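# Press the magnet-marked post's gauge pin fully in

## Task

Find the post of the checking fixture that has a yellow magnet on it, push that post's gauge pin in as far as it goes and keep it there for one second (the spring may return it afterwards); do not disturb the other three pins, and do not shift the magnet.

## Robot and tools

Robot: two UR20-type arms, left_arm and right_arm, each ending in a Robotiq 2F-85 two-finger gripper with a wrist camera (cam_left_wrist and cam_right_wrist, both 896x504). In the scene frame the origin sits at table-top height between the two nominal bases, +z points up, +x points out over the table, and left_arm is on the +y side. Image left and right do not match arm names. Calibrated bases: left_arm at (+0.060, +0.928, 0) m, right_arm at (-0.064, -0.817, 0) m, both almost unrotated about z.

Frames: every reported gripper pose, velocity and wrist-camera pose is given in that arm's own base frame. Movement offsets in a call are expressed along the current Hand target's own axes. Gripper axes: the fingers point along +z and open and close along y. A camera block sticks out about 10 cm toward +x. end_effector_position is the point between the closed pads; the closed fingertips reach about 19 mm past it, and the open ones about 6 mm.

Row layout, shared by execute_actions and move: one flat list of 18 numbers covering both arms. The first nine are left_arm dx, dy, dz, rx, ry, rz, then left gripper position, force_limit, speed. The last nine are the same for right_arm. The six pose numbers are an offset from the Hand target held at the start of the action or move, not an absolute pose. Scale: 1.0 equals 0.6 m or 180 degrees, and the range is [-1, 1]. rx, ry, rz together form a single rotation vector. Gripper position is absolute: +1 is fully open (85 mm), about -0.8 is where the pads meet, and -1 closes until blocked. force_limit and speed run from -1 to +1 (finger speed is about 20, 85 and 150 mm/s at -1, 0 and +1). A 0 in a gripper slot is a real command, so resend the previous gripper numbers to leave a gripper unchanged. Six zeros re-command the arm's present Hand target.

execute_actions(actions, cameras): actions is a list of actions. Each action is up to 15 rows, one per 1/30 s step, and its last row is held for the rest of the 15 steps. Every row counts from the start pose of its action, and a new call starts from the updated Hand target, so repeating an offset adds to it. An empty list returns state and images only. cameras picks the images; [] gives none.

move(target, speed, blend, stop_force, zero, blocking, cameras): drives each gripper in a straight line toward target. target is one 18-number row, or up to 15 rows, and each row is an offset from the same starting Hand targets. speed is in m/s (0.002 to 4.2, default 0.25); turning is capped at twice that in rad/s. blend is a corner radius in m for lists. stop_force (6 to 120 N) ends an arm's path when its wrist sensor feels that much push against the motion. Leave stop_force out when backing off a contact. It cannot be combined with blocking=false. zero (default true) re-zeroes the sensor before the move. Moves run for at least 0.5 s and at most 10 s, and they ignore obstacles. The result ends with a move: line giving the outcome (done, off_target, moving, held, fault) and any limits (paced, held).

wait(seconds 0 to 10) lets time pass with commands held, which is useful for the one-second hold. stop brakes a running move. zoom_image(camera, region [x0,y0,x1,y1], at most 504x504 px) magnifies the latest image from that camera. zero_wrist_force(arm) re-zeroes the sensor. read_manual returns licence texts only. finished_scene(scene) ends the scene irreversibly; the first scene is practice.

Results include joint positions and torques, end_effector_position (m) and quat_wxyz in the base frame, Hand target (the last commanded pose after clipping, from which the next offsets count), Wrist force and torque in the end-effector axes plus the peak since the last shown reading, and the gripper's position_measured in counts (3 is open, 130 is about 40 mm, 230 is pads together). object_status is 0 moving, 1 blocked while opening, 2 blocked while closing (gripping), 3 reached. Motor temperature lines and MOTOR HOT warnings also appear. A gripper often settles short of its Hand target; send the missing distance as an offset.

Pressing the pin: approach slowly from above along the pin axis with the fingers closed, using a moderate stop_force, and step in until the pin bottoms out. Then hold it with wait(1) or more, and back off without stop_force. Arms are stiff. A target even slightly beyond a firm contact can cause a fault once the net force reaches about 150 N or a joint torque limit is hit, and the arm then stops for 10 s. Orientation commands are clipped to within 32 degrees of the current orientation. Avoid touching the other three pins, the magnet, and hitting the fixture. Keep the arms apart and do not path near an arm's own base. Nothing may fall off the table.

Each tool is called as name([rows], argument=value, ...), one row to a line, values as JSON.

## Session

execute_actions(actions=[])

Scene clock: 0.00 s.
left_arm: end_effector_position=(+0.6452, +0.5338, +0.3687) position_measured=3 object_status=3 end_effector_quat_wxyz=(+0.054, +0.895, -0.431, +0.101) | right_arm: end_effector_position=(+1.0094, -0.4085, +0.1239) position_measured=3 object_status=3 end_effector_quat_wxyz=(+0.497, -0.362, -0.574, -0.541)
Joint positions: left_arm=[0.541 -1.507 2.094 -2.179 -1.799 -1.706] | right_arm=[2.693 -2.576 -1.22 -2.623 2.507 -0.374]
Joint velocities: within noise
Joint torques (N m): no reading
Motor temperatures (°C): left_arm=[24 36 26 39 35 34] | right_arm=[29 36 36 38 34 39]
Wrist force (N): no reading
Wrist torque (N m): no reading
Wrist force, peak (N): no reading
Hand target: left_arm +0.6452, +0.5338, +0.3687; +0.054, +0.895, -0.431, +0.101 | right_arm +1.0094, -0.4085, +0.1239; +0.497, -0.362, -0.574, -0.541
Tool commands: left_gripper/position=+1.0 left_gripper/force_limit=+1.0 left_gripper/speed=+1.0 right_gripper/position=+1.0 right_gripper/force_limit=+1.0 right_gripper/speed=+1.0

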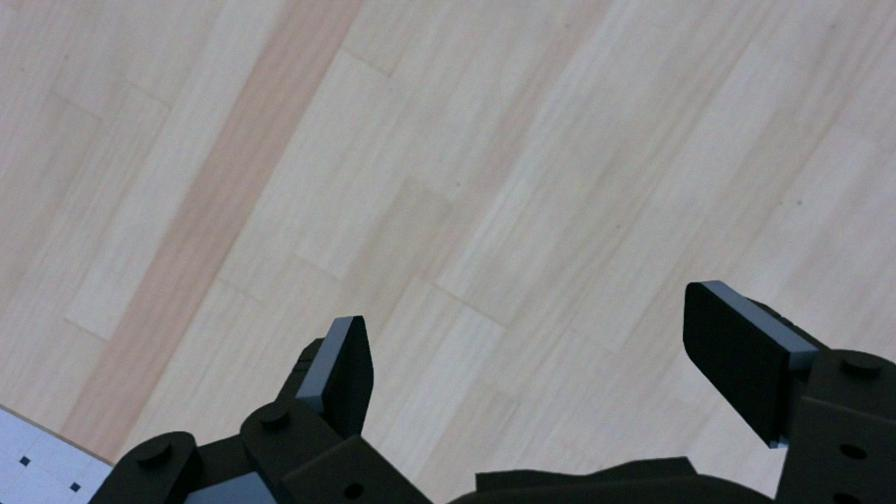

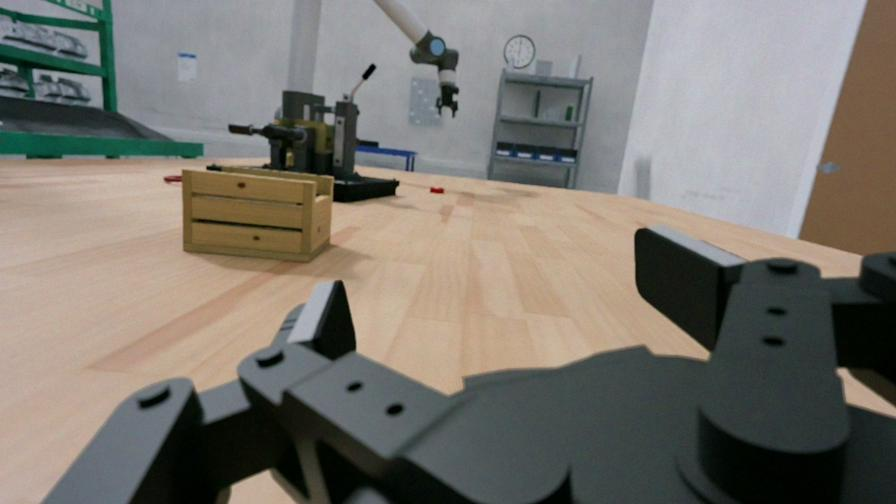

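zoom_image(camera="cam_right_wrist", region=[150, 50, 470, 270])

zoom_image(camera="cam_left_wrist", region=[0, 380, 120, 504])

Scaled by 1.575 (camera's finer frame: 1280x720).

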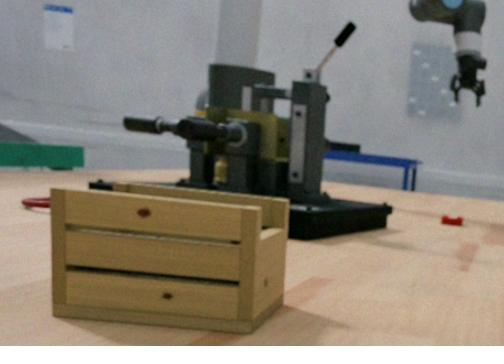

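Scaled by 4.065 (camera's finer frame: 1280x720).

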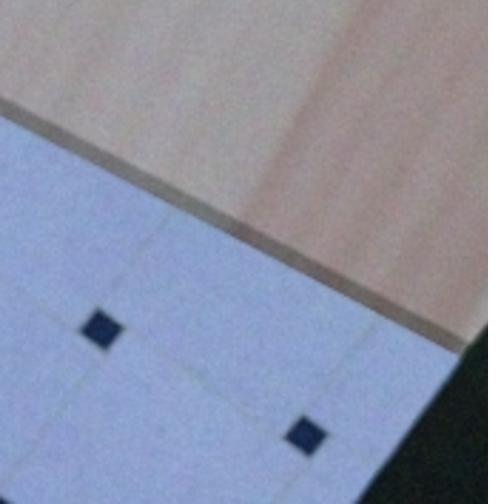

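move(target=[0.947,0.589,-0.168,0,0,0,-1,-1,0,0,0,0,0,0,0,1,1,1], speed=0.5)

move(target=[0.285,0.859,-0.01,0,0,0,-1,-1,0,0,0,0,0,0,0,1,1,1], speed=0.5)

Scene clock: 3.83 s.
left_arm: end_effector_position=(+0.7011, -0.0998, +0.5990) position_measured=232 object_status=3 end_effector_quat_wxyz=(+0.054, +0.895, -0.431, +0.101) | right_arm: end_effector_position=(+1.0094, -0.4085, +0.1239) position_measured=3 object_status=3 end_effector_quat_wxyz=(+0.497, -0.362, -0.574, -0.541)
Joint positions: left_arm=[-0.369 -1.853 2.085 -1.997 -1.693 -2.626] | right_arm=[2.693 -2.576 -1.22 -2.623 2.507 -0.374]
Joint torques (N m): left_arm=[-6.39 -11.59 -126.25 -7.48 5.86 -5.26] | right_arm=[-0.59 250.41 73.94 -3.08 1.07 0.29]
Wrist force (N): left_arm=[-0.3 -0.4 0.4] | right_arm=[0.2 0.2 0.4]
Wrist torque (N m): left_arm=[-0.11 0.01 -0.01] | right_arm=[0.03 -0.04 0.00]
Wrist force, peak (N): left_arm=[-3.7 -2.5 0.7] | right_arm=[0.0 0.4 0.5]
Hand target: left_arm +0.7011, -0.1000, +0.5990; +0.054, +0.895, -0.431, +0.101 | right_arm +1.0094, -0.4085, +0.1239; +0.497, -0.362, -0.574, -0.541
Off the commanded pose: left_arm 0.000 m, 0 deg | right_arm 0.000 m, 0 deg.
move: done
cam_left_wrist: T_world_to_cam=[[-0.854394, -0.519378, -0.0160804, 0.573601], [-0.518453, 0.849977, 0.0935224, 0.415569], [-0.0349055, 0.0882418, -0.995487, 0.755609], [0, 0, 0, 1]] pos_world=[0.731909, -0.121985, 0.722558]

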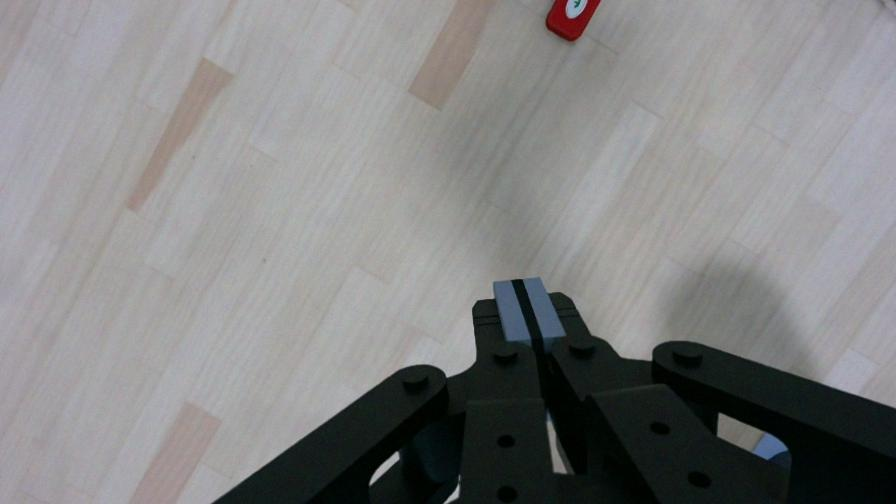

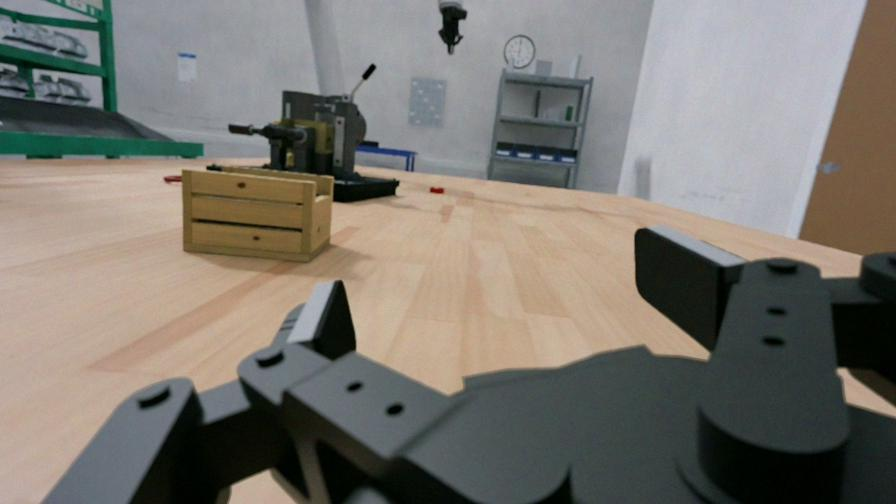

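Scene clock: 5.67 s.
left_arm: end_effector_position=(+0.4014, -0.5500, +0.6485) position_measured=232 object_status=3 end_effector_quat_wxyz=(+0.054, +0.895, -0.431, +0.101) | right_arm: end_effector_position=(+1.0094, -0.4085, +0.1239) position_measured=3 object_status=3 end_effector_quat_wxyz=(+0.497, -0.362, -0.574, -0.541)
Joint positions: left_arm=[-1.279 -1.935 2.072 -1.924 -1.495 -3.516] | right_arm=[2.693 -2.576 -1.22 -2.623 2.507 -0.374]
Joint torques (N m): left_arm=[-21.54 13.76 -131.45 -7.53 6.63 -4.99] | right_arm=[1.62 252.89 74.44 -2.26 1.79 0.56]
Wrist force (N): left_arm=[0.1 -0.5 -0.1] | right_arm=[0.1 0.0 0.0]
Wrist torque (N m): left_arm=[-0.10 0.02 0.03] | right_arm=[0.01 -0.01 -0.01]
Wrist force, peak (N): left_arm=[-1.7 -4.6 0.0] | right_arm=[0.1 0.5 0.4]
Hand target: left_arm +0.4013, -0.5501, +0.6485; +0.054, +0.895, -0.431, +0.101 | right_arm +1.0094, -0.4085, +0.1239; +0.497, -0.362, -0.574, -0.541
Off the commanded pose: left_arm 0.000 m, 0 deg | right_arm 0.000 m, 0 deg.
move: done
cam_left_wrist: T_world_to_cam=[[-0.854395, -0.519376, -0.0160802, 0.0845649], [-0.518451, 0.849978, 0.0935224, 0.638134], [-0.0349055, 0.0882418, -0.995487, 0.834142], [0, 0, 0, 1]] pos_world=[0.432209, -0.572085, 0.772058]

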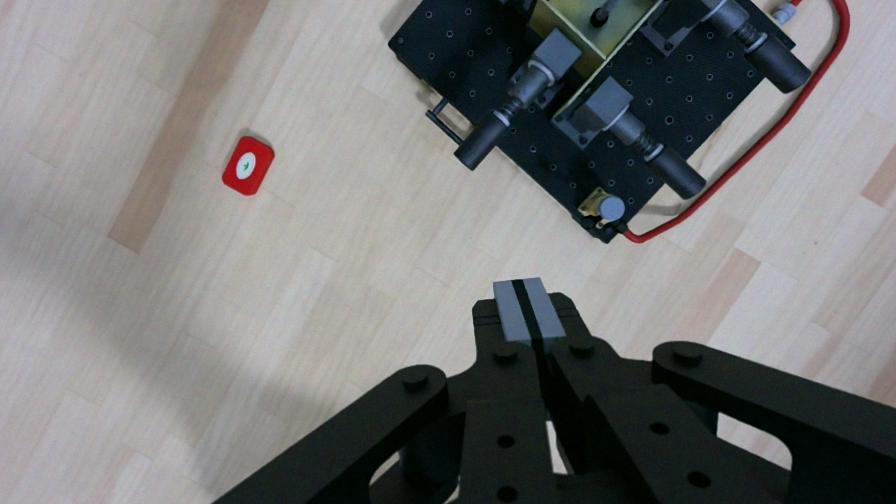

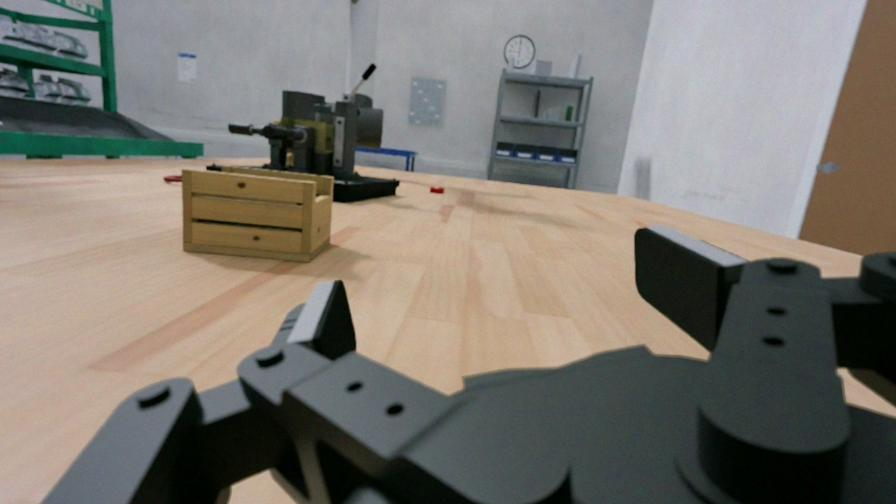

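move(target=[0.452,0.54,0.111,0,0,0,-1,-1,0,0,0,0,0,0,0,1,1,1], speed=0.5, cameras=["cam_left_wrist"])

Scene clock: 7.57 s.
left_arm: end_effector_position=(+0.3220, -0.9702, +0.6482) position_measured=232 object_status=3 end_effector_quat_wxyz=(+0.054, +0.895, -0.431, +0.101) | right_arm: end_effector_position=(+1.0094, -0.4085, +0.1239) position_measured=3 object_status=3 end_effector_quat_wxyz=(+0.497, -0.362, -0.574, -0.541)
Joint positions: left_arm=[-1.488 -1.502 1.711 -1.976 -1.452 -3.721] | right_arm=[2.693 -2.576 -1.22 -2.623 2.507 -0.374]
Joint torques (N m): left_arm=[-16.47 -84.42 -128.71 -7.08 6.54 -4.03] | right_arm=[-6.24 256.91 73.04 -1.73 1.76 1.12]
Wrist force (N): left_arm=[0.2 -0.8 0.2] | right_arm=[0.0 0.2 0.1]
Wrist torque (N m): left_arm=[-0.14 -0.06 0.02] | right_arm=[0.04 0.00 0.00]
Wrist force, peak (N): left_arm=[-2.7 -4.5 -0.9] | right_arm=[0.2 0.4 0.5]
Hand target: left_arm +0.3220, -0.9704, +0.6481; +0.054, +0.895, -0.431, +0.101 | right_arm +1.0094, -0.4085, +0.1239; +0.497, -0.362, -0.574, -0.541
Off the commanded pose: left_arm 0.000 m, 0 deg | right_arm 0.000 m, 0 deg.
move: done
cam_left_wrist: T_world_to_cam=[[-0.854391, -0.519383, -0.0160287, -0.201568], [-0.518456, 0.849984, 0.0934379, 0.954231], [-0.0349059, 0.0881427, -0.995496, 0.86806], [0, 0, 0, 1]] pos_world=[0.352809, -0.992285, 0.771758]

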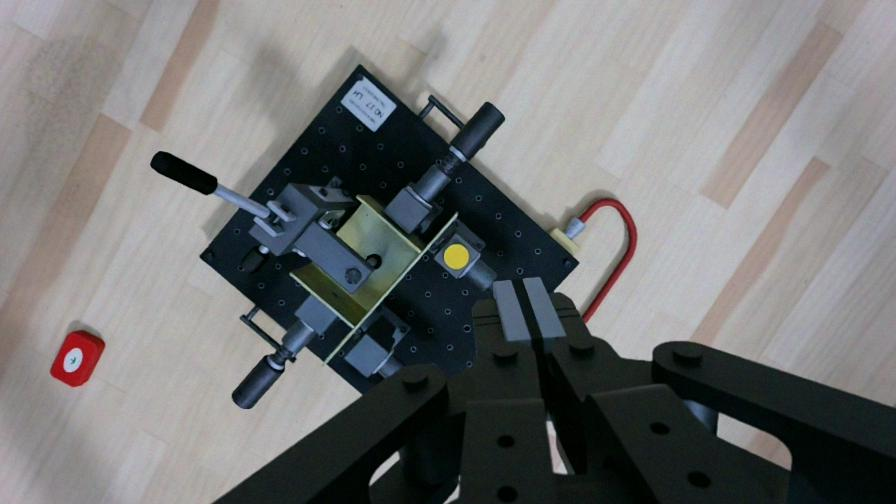

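zoom_image(camera="cam_left_wrist", region=[180, 60, 620, 420])

Scaled by 1.145 (camera's finer frame: 1280x720).

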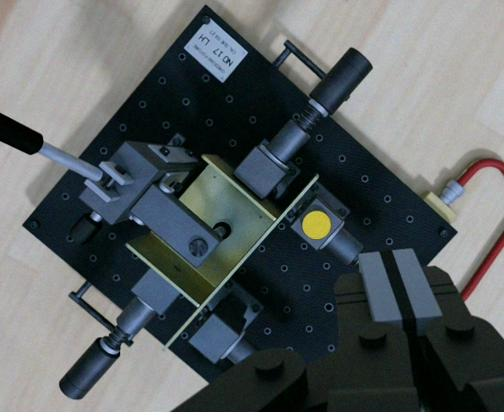

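move(target=[-0.376,0.331,0.255,-0.0874,-0.0365,0.7711,-1,-1,0,0,0,0,0,0,0,1,1,1], speed=0.4, cameras=["cam_left_wrist"])

zoom_image(camera="cam_left_wrist", region=[200, 0, 704, 504])

Scene clock: 13.73 s.
left_arm: end_effector_position=(+0.0499, -0.9506, +0.4499) position_measured=232 object_status=3 end_effector_quat_wxyz=(+0.000, +0.095, +0.995, +0.000) | right_arm: end_effector_position=(+1.0094, -0.4085, +0.1239) position_measured=3 object_status=3 end_effector_quat_wxyz=(+0.497, -0.362, -0.574, -0.541)
Joint positions: left_arm=[-1.731 -1.443 1.875 -2.002 -1.571 -1.54] | right_arm=[2.693 -2.576 -1.22 -2.623 2.507 -0.374]
Joint torques (N m): left_arm=[-18.9 -95.44 -79.2 -7.09 5.31 2.64] | right_arm=[-1.66 253.7 75.84 -1.16 3.71 3.21]
Wrist force (N): left_arm=[0.3 -0.4 -0.1] | right_arm=[0.1 0.3 0.2]
Wrist torque (N m): left_arm=[-0.12 -0.19 0.06] | right_arm=[0.06 -0.01 -0.01]
Wrist force, peak (N): left_arm=[0.7 -1.4 0.2] | right_arm=[0.3 0.7 0.4]
Hand target: left_arm +0.0499, -0.9506, +0.4499; +0.000, +0.095, +0.995, +0.000 | right_arm +1.0094, -0.4085, +0.1239; +0.497, -0.362, -0.574, -0.541
Off the commanded pose: left_arm 0.000 m, 0 deg | right_arm 0.000 m, 0 deg.
move: done
cam_left_wrist: T_world_to_cam=[[0.314529, 0.949238, 0.00440911, 0.901481], [0.900197, -0.299747, 0.315906, -0.448799], [0.301191, -0.0953926, -0.94878, 0.447181], [0, 0, 0, 1]] pos_world=[-0.0142219, -0.947588, 0.56208]

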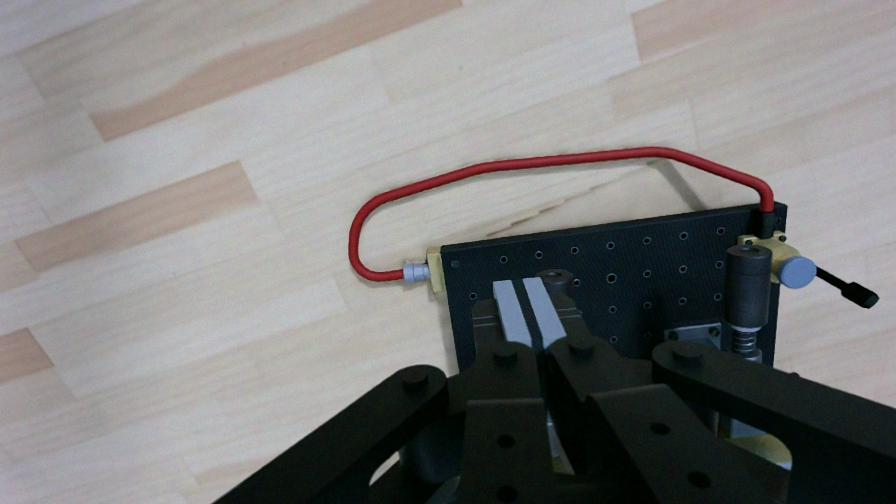

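Scaled by 1.000.

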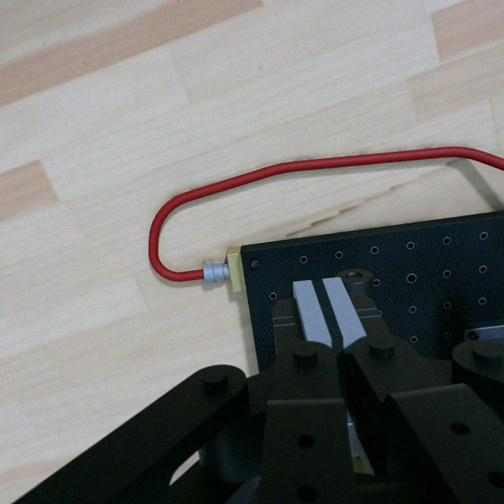

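move(target=[-0.15,-0.073,0,0,0,0,-1,-1,0,0,0,0,0,0,0,1,1,1], speed=0.3, cameras=["cam_left_wrist"])

zoom_image(camera="cam_left_wrist", region=[392, 0, 896, 404])

Scene clock: 15.37 s.
left_arm: end_effector_position=(+0.1298, -1.0106, +0.4498) position_measured=232 object_status=3 end_effector_quat_wxyz=(+0.000, +0.095, +0.995, +0.000) | right_arm: end_effector_position=(+1.0094, -0.4085, +0.1239) position_measured=3 object_status=3 end_effector_quat_wxyz=(+0.497, -0.362, -0.574, -0.541)
Joint positions: left_arm=[-1.642 -1.369 1.784 -1.986 -1.571 -1.451] | right_arm=[2.693 -2.576 -1.22 -2.623 2.507 -0.374]
Joint torques (N m): left_arm=[17.36 -120.4 -115.81 -5.19 -5.12 -0.33] | right_arm=[-3.12 255.36 74.78 -1.03 3.74 3.17]
Wrist force (N): left_arm=[0.1 -0.3 -0.2] | right_arm=[0.2 0.0 0.4]
Wrist torque (N m): left_arm=[-0.10 -0.16 0.03] | right_arm=[0.00 -0.04 -0.01]
Wrist force, peak (N): left_arm=[3.6 1.3 -0.2] | right_arm=[0.2 0.7 0.1]
Hand target: left_arm +0.1299, -1.0107, +0.4498; +0.000, +0.095, +0.995, +0.000 | right_arm +1.0094, -0.4085, +0.1239; +0.497, -0.362, -0.574, -0.541
Off the commanded pose: left_arm 0.000 m, 0 deg | right_arm 0.000 m, 0 deg.
move: done
cam_left_wrist: T_world_to_cam=[[0.314757, 0.949162, 0.00439186, 0.933256], [0.900118, -0.299955, 0.315933, -0.538808], [0.301189, -0.095489, -0.948771, 0.417225], [0, 0, 0, 1]] pos_world=[0.065579, -1.00759, 0.56198]

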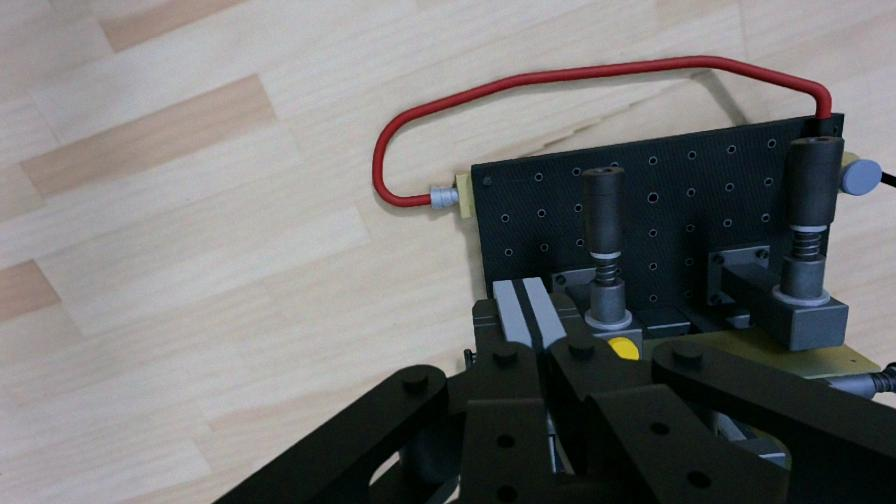

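Scaled by 1.000.

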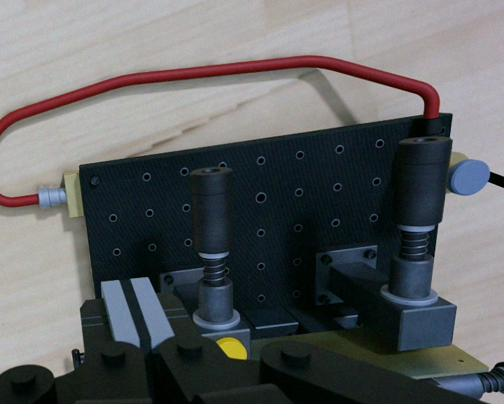

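move(target=[-0.081,0.195,0.317,0,0,0,-1,-1,0,0,0,0,0,0,0,1,1,1], speed=0.25, cameras=["cam_left_wrist"])

Scene clock: 18.33 s.
left_arm: end_effector_position=(+0.1998, -0.9051, +0.2598) position_measured=232 object_status=3 end_effector_quat_wxyz=(+0.000, +0.095, +0.995, +0.000) | right_arm: end_effector_position=(+1.0094, -0.4085, +0.1239) position_measured=3 object_status=3 end_effector_quat_wxyz=(+0.497, -0.362, -0.574, -0.541)
Joint positions: left_arm=[-1.572 -1.341 2.058 -2.287 -1.571 -1.381] | right_arm=[2.693 -2.576 -1.22 -2.623 2.507 -0.374]
Joint torques (N m): left_arm=[15.9 -103.08 -60.54 -14.11 2.59 3.51] | right_arm=[-0.4 256.8 73.48 -1.05 3.52 4.06]
Wrist force (N): left_arm=[0.3 -0.3 -0.4] | right_arm=[0.1 0.0 0.4]
Wrist torque (N m): left_arm=[-0.08 -0.13 0.08] | right_arm=[0.00 -0.01 0.00]
Wrist force, peak (N): left_arm=[0.9 -1.9 -2.6] | right_arm=[0.2 0.5 0.7]
Hand target: left_arm +0.1998, -0.9050, +0.2597; +0.000, +0.095, +0.995, +0.000 | right_arm +1.0094, -0.4085, +0.1239; +0.497, -0.362, -0.574, -0.541
Off the commanded pose: left_arm 0.000 m, 0 deg | right_arm 0.000 m, 0 deg.
move: done
cam_left_wrist: T_world_to_cam=[[0.314757, 0.949162, 0.00439194, 0.81192], [0.900118, -0.299955, 0.315933, -0.510144], [0.301189, -0.095489, -0.948771, 0.225949], [0, 0, 0, 1]] pos_world=[0.135579, -0.902089, 0.37198]

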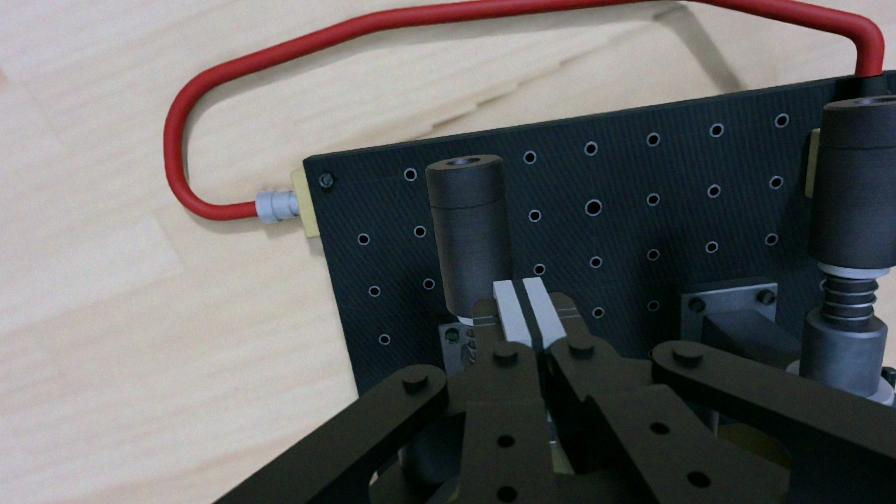

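move([
  [0.141,-0.016,0,0,0,0,-1,-1,0,0,0,0,0,0,0,1,1,1],
  [0.141,-0.016,0.147,0,0,0,-1,-1,0,0,0,0,0,0,0,1,1,1],
], speed=0.25, blend=0.02, cameras=["cam_left_wrist"])

zero_wrist_force(arm="left_arm")

move(target=[-0.15,0,0,0,0,0,-1,-1,0,0,0,0,0,0,0,1,1,1], speed=0.04, stop_force=8, cameras=["cam_left_wrist"])

Scene clock: 21.13 s.
left_arm: end_effector_position=(+0.1149, -0.8983, +0.1716) position_measured=232 object_status=3 end_effector_quat_wxyz=(+0.000, +0.095, +0.995, +0.000) | right_arm: end_effector_position=(+1.0094, -0.4085, +0.1239) position_measured=3 object_status=3 end_effector_quat_wxyz=(+0.497, -0.362, -0.574, -0.541)
Joint positions: left_arm=[-1.667 -1.277 2.139 -2.432 -1.571 -1.476] | right_arm=[2.693 -2.576 -1.22 -2.623 2.507 -0.374]
Joint torques (N m): left_arm=[-20.93 -107.75 -51.41 -13.05 5.75 -3.44] | right_arm=[-6.42 255.55 73.66 -0.51 3.23 3.72]
Wrist force (N): left_arm=[0.0 -0.4 -0.5] | right_arm=[0.3 0.1 0.2]
Wrist torque (N m): left_arm=[-0.18 -0.12 0.07] | right_arm=[0.01 -0.05 0.00]
Wrist force, peak (N): left_arm=[2.8 -0.7 -3.3] | right_arm=[0.4 0.6 0.3]
Hand target: left_arm +0.1149, -0.8983, +0.1715; +0.000, +0.095, +0.995, +0.000 | right_arm +1.0094, -0.4085, +0.1239; +0.497, -0.362, -0.574, -0.541
Off the commanded pose: left_arm 0.000 m, 0 deg | right_arm 0.000 m, 0 deg.
move: done
cam_left_wrist: T_world_to_cam=[[0.314757, 0.949162, 0.00439186, 0.832545], [0.900118, -0.299955, 0.315933, -0.403909], [0.301189, -0.095489, -0.948771, 0.168458], [0, 0, 0, 1]] pos_world=[0.050779, -0.895289, 0.28378]

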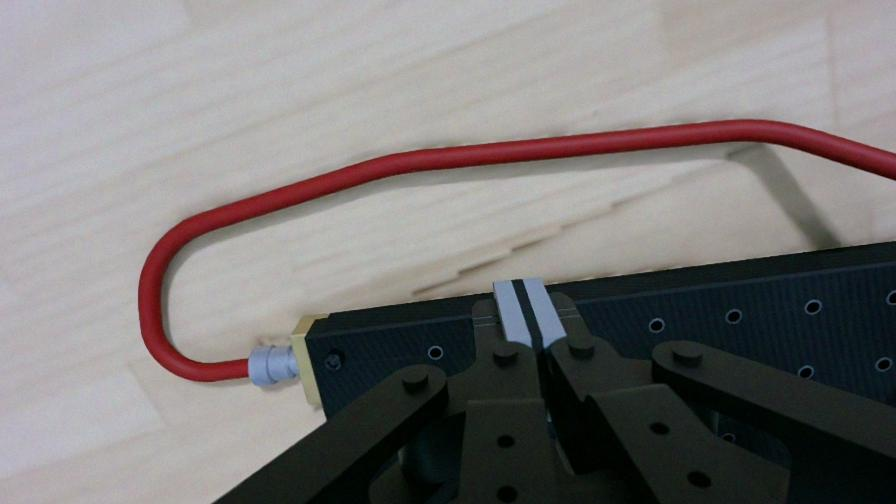

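Wrist force sensor zeroed.

Scene clock: 23.37 s.
left_arm: end_effector_position=(+0.1541, -0.9058, +0.1715) position_measured=232 object_status=3 end_effector_quat_wxyz=(+0.000, +0.095, +0.995, +0.000) | right_arm: end_effector_position=(+1.0094, -0.4085, +0.1239) position_measured=3 object_status=3 end_effector_quat_wxyz=(+0.497, -0.362, -0.574, -0.541)
Joint positions: left_arm=[-1.623 -1.265 2.12 -2.426 -1.571 -1.432] | right_arm=[2.693 -2.576 -1.22 -2.623 2.507 -0.374]
Joint torques (N m): left_arm=[-16.3 -159.94 -58.04 -12.31 3.75 -4.67] | right_arm=[-2.35 255.23 73.11 -0.35 3.49 3.98]
Wrist force (N, zeroed by zero_wrist_force on left_arm): left_arm=[1.9 -0.2 0.5] | right_arm=[-0.2 0.1 0.1]
Wrist torque (N m, zeroed by zero_wrist_force on left_arm): left_arm=[0.08 -0.01 -0.02] | right_arm=[0.01 0.04 -0.01]
Wrist force, peak (N, zeroed by zero_wrist_force on left_arm): left_arm=[7.4 1.3 -0.3] | right_arm=[0.1 0.3 0.8]
Hand target: left_arm +0.1541, -0.9058, +0.1715; +0.000, +0.095, +0.995, +0.000 (not the last commanded pose) | right_arm +1.0094, -0.4085, +0.1239; +0.497, -0.362, -0.574, -0.541
Off the commanded pose: left_arm 0.050 m, 0 deg | right_arm 0.000 m, 0 deg.
move: contact (left_arm)
cam_left_wrist: T_world_to_cam=[[0.314727, 0.949172, 0.0044816, 0.827343], [0.900128, -0.299957, 0.315905, -0.441316], [0.301192, -0.0953899, -0.94878, 0.155962], [0, 0, 0, 1]] pos_world=[0.0898788, -0.902789, 0.28368]

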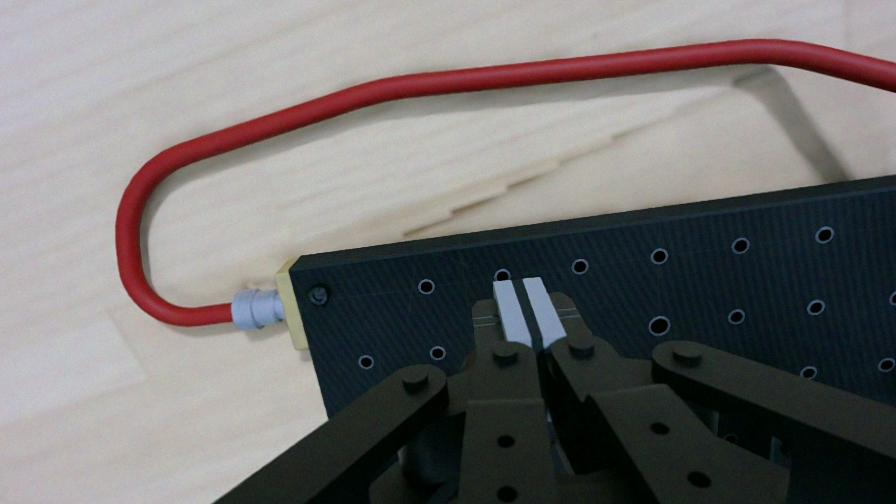

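move(target=[-0.1,0,0,0,0,0,-1,-1,0,0,0,0,0,0,0,1,1,1], speed=0.02, stop_force=45, zero=false, cameras=["cam_left_wrist"])

Scene clock: 25.87 s.
left_arm: end_effector_position=(+0.1742, -0.9097, +0.1715) position_measured=232 object_status=3 end_effector_quat_wxyz=(+0.000, +0.095, +0.995, +0.000) | right_arm: end_effector_position=(+1.0094, -0.4085, +0.1239) position_measured=3 object_status=3 end_effector_quat_wxyz=(+0.497, -0.362, -0.574, -0.541)
Joint positions: left_arm=[-1.6 -1.258 2.11 -2.422 -1.571 -1.409] | right_arm=[2.693 -2.576 -1.22 -2.623 2.507 -0.374]
Joint torques (N m): left_arm=[17.9 -170.17 -60.66 -12.55 17.22 -3.99] | right_arm=[-5.64 252.71 75.27 -1.37 3.48 4.1]
Wrist force (N, zeroed by zero_wrist_force on left_arm): left_arm=[45.2 -4.2 4.3] | right_arm=[0.1 0.4 0.3]
Wrist torque (N m, zeroed by zero_wrist_force on left_arm): left_arm=[0.06 -0.07 -0.20] | right_arm=[0.06 -0.01 0.00]
Wrist force, peak (N, zeroed by zero_wrist_force on left_arm): left_arm=[100.9 13.0 -18.3] | right_arm=[0.0 0.6 0.5]
Hand target: left_arm +0.1742, -0.9097, +0.1715; +0.000, +0.095, +0.995, +0.000 (not the last commanded pose) | right_arm +1.0094, -0.4085, +0.1239; +0.497, -0.362, -0.574, -0.541
Off the commanded pose: left_arm 0.040 m, 0 deg | right_arm 0.000 m, 0 deg.
move: contact (left_arm)
cam_left_wrist: T_world_to_cam=[[0.314727, 0.949172, 0.00448152, 0.824719], [0.900128, -0.299957, 0.315905, -0.460578], [0.301192, -0.0953899, -0.94878, 0.149536], [0, 0, 0, 1]] pos_world=[0.109979, -0.906689, 0.28368]

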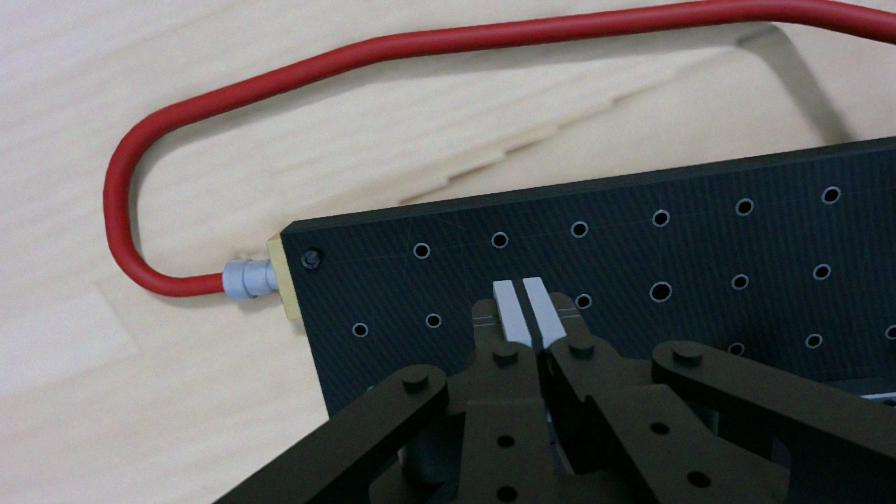

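wait(seconds=1.2, cameras=[])

move(target=[0.0033,0,0,0,0,0,-1,-1,0,0,0,0,0,0,0,1,1,1], speed=0.02, cameras=[])

move(target=[0.0033,0,0,0,0,0,-1,-1,0,0,0,0,0,0,0,1,1,1], speed=0.02, cameras=[])

move(target=[0.0133,0,0,0,0,0,-1,-1,0,0,0,0,0,0,0,1,1,1], speed=0.02, cameras=[])

Scene clock: 27.40 s.
left_arm: end_effector_position=(+0.1742, -0.9097, +0.1715) position_measured=232 object_status=3 end_effector_quat_wxyz=(+0.000, +0.095, +0.995, +0.000) | right_arm: end_effector_position=(+1.0094, -0.4085, +0.1239) position_measured=3 object_status=3 end_effector_quat_wxyz=(+0.497, -0.362, -0.574, -0.541)
Joint positions: left_arm=[-1.6 -1.258 2.11 -2.422 -1.571 -1.409] | right_arm=[2.693 -2.576 -1.22 -2.623 2.507 -0.374]
Joint torques (N m): left_arm=[16.44 -162.72 -66.25 -7.88 10.5 -4.17] | right_arm=[-2.8 250.52 75.73 -1.42 3.17 4.58]
Wrist force (N, zeroed by zero_wrist_force on left_arm): left_arm=[43.0 -7.7 5.9] | right_arm=[0.0 0.2 0.1]
Wrist torque (N m, zeroed by zero_wrist_force on left_arm): left_arm=[0.07 -0.04 -0.15] | right_arm=[0.03 0.00 0.00]
Wrist force, peak (N, zeroed by zero_wrist_force on left_arm): left_arm=[44.8 -4.4 4.5] | right_arm=[0.2 0.3 0.6]
Hand target: left_arm +0.1742, -0.9097, +0.1715; +0.000, +0.095, +0.995, +0.000 (not the last commanded pose) | right_arm +1.0094, -0.4085, +0.1239; +0.497, -0.362, -0.574, -0.541
Tool commands: left_gripper/position=-1.0 left_gripper/force_limit=-1.0 left_gripper/speed=+0.0 right_gripper/position=+1.0 right_gripper/force_limit=+1.0 right_gripper/speed=+1.0
Off the commanded pose: left_arm 0.040 m, 0 deg | right_arm 0.000 m, 0 deg.
wait: 1.20 s; at rest from the start

Scene clock: 28.10 s.
left_arm: end_effector_position=(+0.1723, -0.9093, +0.1715) position_measured=232 object_status=3 end_effector_quat_wxyz=(+0.000, +0.095, +0.995, +0.000) | right_arm: end_effector_position=(+1.0094, -0.4085, +0.1239) position_measured=3 object_status=3 end_effector_quat_wxyz=(+0.497, -0.362, -0.574, -0.541)
Joint positions: left_arm=[-1.602 -1.259 2.111 -2.422 -1.571 -1.411] | right_arm=[2.693 -2.576 -1.22 -2.623 2.507 -0.374]
Joint torques (N m): left_arm=[-3.83 -158.82 -48.92 -12.38 5.95 -3.85] | right_arm=[-4.77 253.01 77.2 -0.53 3.38 3.35]
Wrist force (N, zeroed by zero_wrist_force on left_arm): left_arm=[11.2 -3.4 0.4] | right_arm=[0.2 0.4 0.3]
Wrist torque (N m, zeroed by zero_wrist_force on left_arm): left_arm=[0.01 -0.02 -0.03] | right_arm=[0.08 -0.03 0.00]
Wrist force, peak (N, zeroed by zero_wrist_force on left_arm): left_arm=[42.9 -7.7 5.5] | right_arm=[0.3 0.3 0.6]
Hand target: left_arm +0.1722, -0.9093, +0.1715; +0.000, +0.095, +0.995, +0.000 | right_arm +1.0094, -0.4085, +0.1239; +0.497, -0.362, -0.574, -0.541
Off the commanded pose: left_arm 0.000 m, 0 deg | right_arm 0.000 m, 0 deg.
move: done

Scene clock: 28.80 s.
left_arm: end_effector_position=(+0.1703, -0.9089, +0.1715) position_measured=232 object_status=3 end_effector_quat_wxyz=(+0.000, +0.095, +0.995, +0.000) | right_arm: end_effector_position=(+1.0094, -0.4085, +0.1239) position_measured=3 object_status=3 end_effector_quat_wxyz=(+0.497, -0.362, -0.574, -0.541)
Joint positions: left_arm=[-1.605 -1.26 2.112 -2.423 -1.571 -1.414] | right_arm=[2.693 -2.576 -1.22 -2.623 2.507 -0.374]
Joint torques (N m): left_arm=[-4.17 -163.66 -51.84 -13.69 1.76 -4.48] | right_arm=[-3.19 255.86 75.63 -0.4 3.3 3.69]
Wrist force (N, zeroed by zero_wrist_force on left_arm): left_arm=[8.0 2.6 0.4] | right_arm=[0.1 0.2 -0.2]
Wrist torque (N m, zeroed by zero_wrist_force on left_arm): left_arm=[1.03 0.45 -0.03] | right_arm=[0.03 -0.03 0.00]
Wrist force, peak (N, zeroed by zero_wrist_force on left_arm): left_arm=[11.0 -2.8 0.0] | right_arm=[0.2 0.6 0.2]
Hand target: left_arm +0.1703, -0.9089, +0.1715; +0.000, +0.095, +0.995, +0.000 | right_arm +1.0094, -0.4085, +0.1239; +0.497, -0.362, -0.574, -0.541
Off the commanded pose: left_arm 0.000 m, 0 deg | right_arm 0.000 m, 0 deg.
move: done

Scene clock: 29.53 s.
left_arm: end_effector_position=(+0.1626, -0.9075, +0.1715) position_measured=232 object_status=3 end_effector_quat_wxyz=(+0.000, +0.095, +0.995, +0.000) | right_arm: end_effector_position=(+1.0094, -0.4085, +0.1239) position_measured=3 object_status=3 end_effector_quat_wxyz=(+0.497, -0.362, -0.574, -0.541)
Joint positions: left_arm=[-1.613 -1.262 2.116 -2.424 -1.571 -1.422] | right_arm=[2.693 -2.576 -1.22 -2.623 2.507 -0.374]
Joint torques (N m): left_arm=[-3.51 -174.27 -50.63 -12.39 -0.43 -5.4] | right_arm=[-10.33 254.46 77.08 -1.02 3.21 3.25]
Wrist force (N, zeroed by zero_wrist_force on left_arm): left_arm=[5.8 3.2 0.9] | right_arm=[0.1 -0.1 0.2]
Wrist torque (N m, zeroed by zero_wrist_force on left_arm): left_arm=[1.02 0.42 -0.03] | right_arm=[-0.01 -0.01 -0.01]
Wrist force, peak (N, zeroed by zero_wrist_force on left_arm): left_arm=[7.8 2.2 0.3] | right_arm=[0.1 0.5 0.5]
Hand target: left_arm +0.1624, -0.9074, +0.1715; +0.000, +0.095, +0.995, +0.000 | right_arm +1.0094, -0.4085, +0.1239; +0.497, -0.362, -0.574, -0.541
Off the commanded pose: left_arm 0.000 m, 0 deg | right_arm 0.000 m, 0 deg.
move: done

move(target=[0.1,0,0,0,0,0,-1,-1,0,0,0,0,0,0,0,1,1,1], speed=0.1, cameras=[])

finished_scene(scene=1)

Scene clock: 30.87 s.
left_arm: end_effector_position=(+0.1036, -0.8961, +0.1715) position_measured=232 object_status=3 end_effector_quat_wxyz=(+0.000, +0.095, +0.995, +0.000) | right_arm: end_effector_position=(+1.0094, -0.4085, +0.1239) position_measured=3 object_status=3 end_effector_quat_wxyz=(+0.497, -0.362, -0.574, -0.541)
Joint positions: left_arm=[-1.68 -1.28 2.144 -2.434 -1.571 -1.489] | right_arm=[2.693 -2.576 -1.22 -2.623 2.507 -0.374]
Joint torques (N m): left_arm=[-10.23 -162.47 -51.05 -12.77 0.18 -4.39] | right_arm=[-5.78 252.73 75.13 -0.55 3.55 3.54]
Wrist force (N, zeroed by zero_wrist_force on left_arm): left_arm=[-2.2 5.1 0.2] | right_arm=[0.4 0.5 0.1]
Wrist torque (N m, zeroed by zero_wrist_force on left_arm): left_arm=[0.92 0.40 0.01] | right_arm=[0.09 -0.08 -0.01]
Wrist force, peak (N, zeroed by zero_wrist_force on left_arm): left_arm=[5.9 3.0 1.1] | right_arm=[0.4 0.2 0.6]
Hand target: left_arm +0.1035, -0.8960, +0.1715; +0.000, +0.095, +0.995, +0.000 | right_arm +1.0094, -0.4085, +0.1239; +0.497, -0.362, -0.574, -0.541
Off the commanded pose: left_arm 0.000 m, 0 deg | right_arm 0.000 m, 0 deg.
move: done

The scene is finished: the task was done.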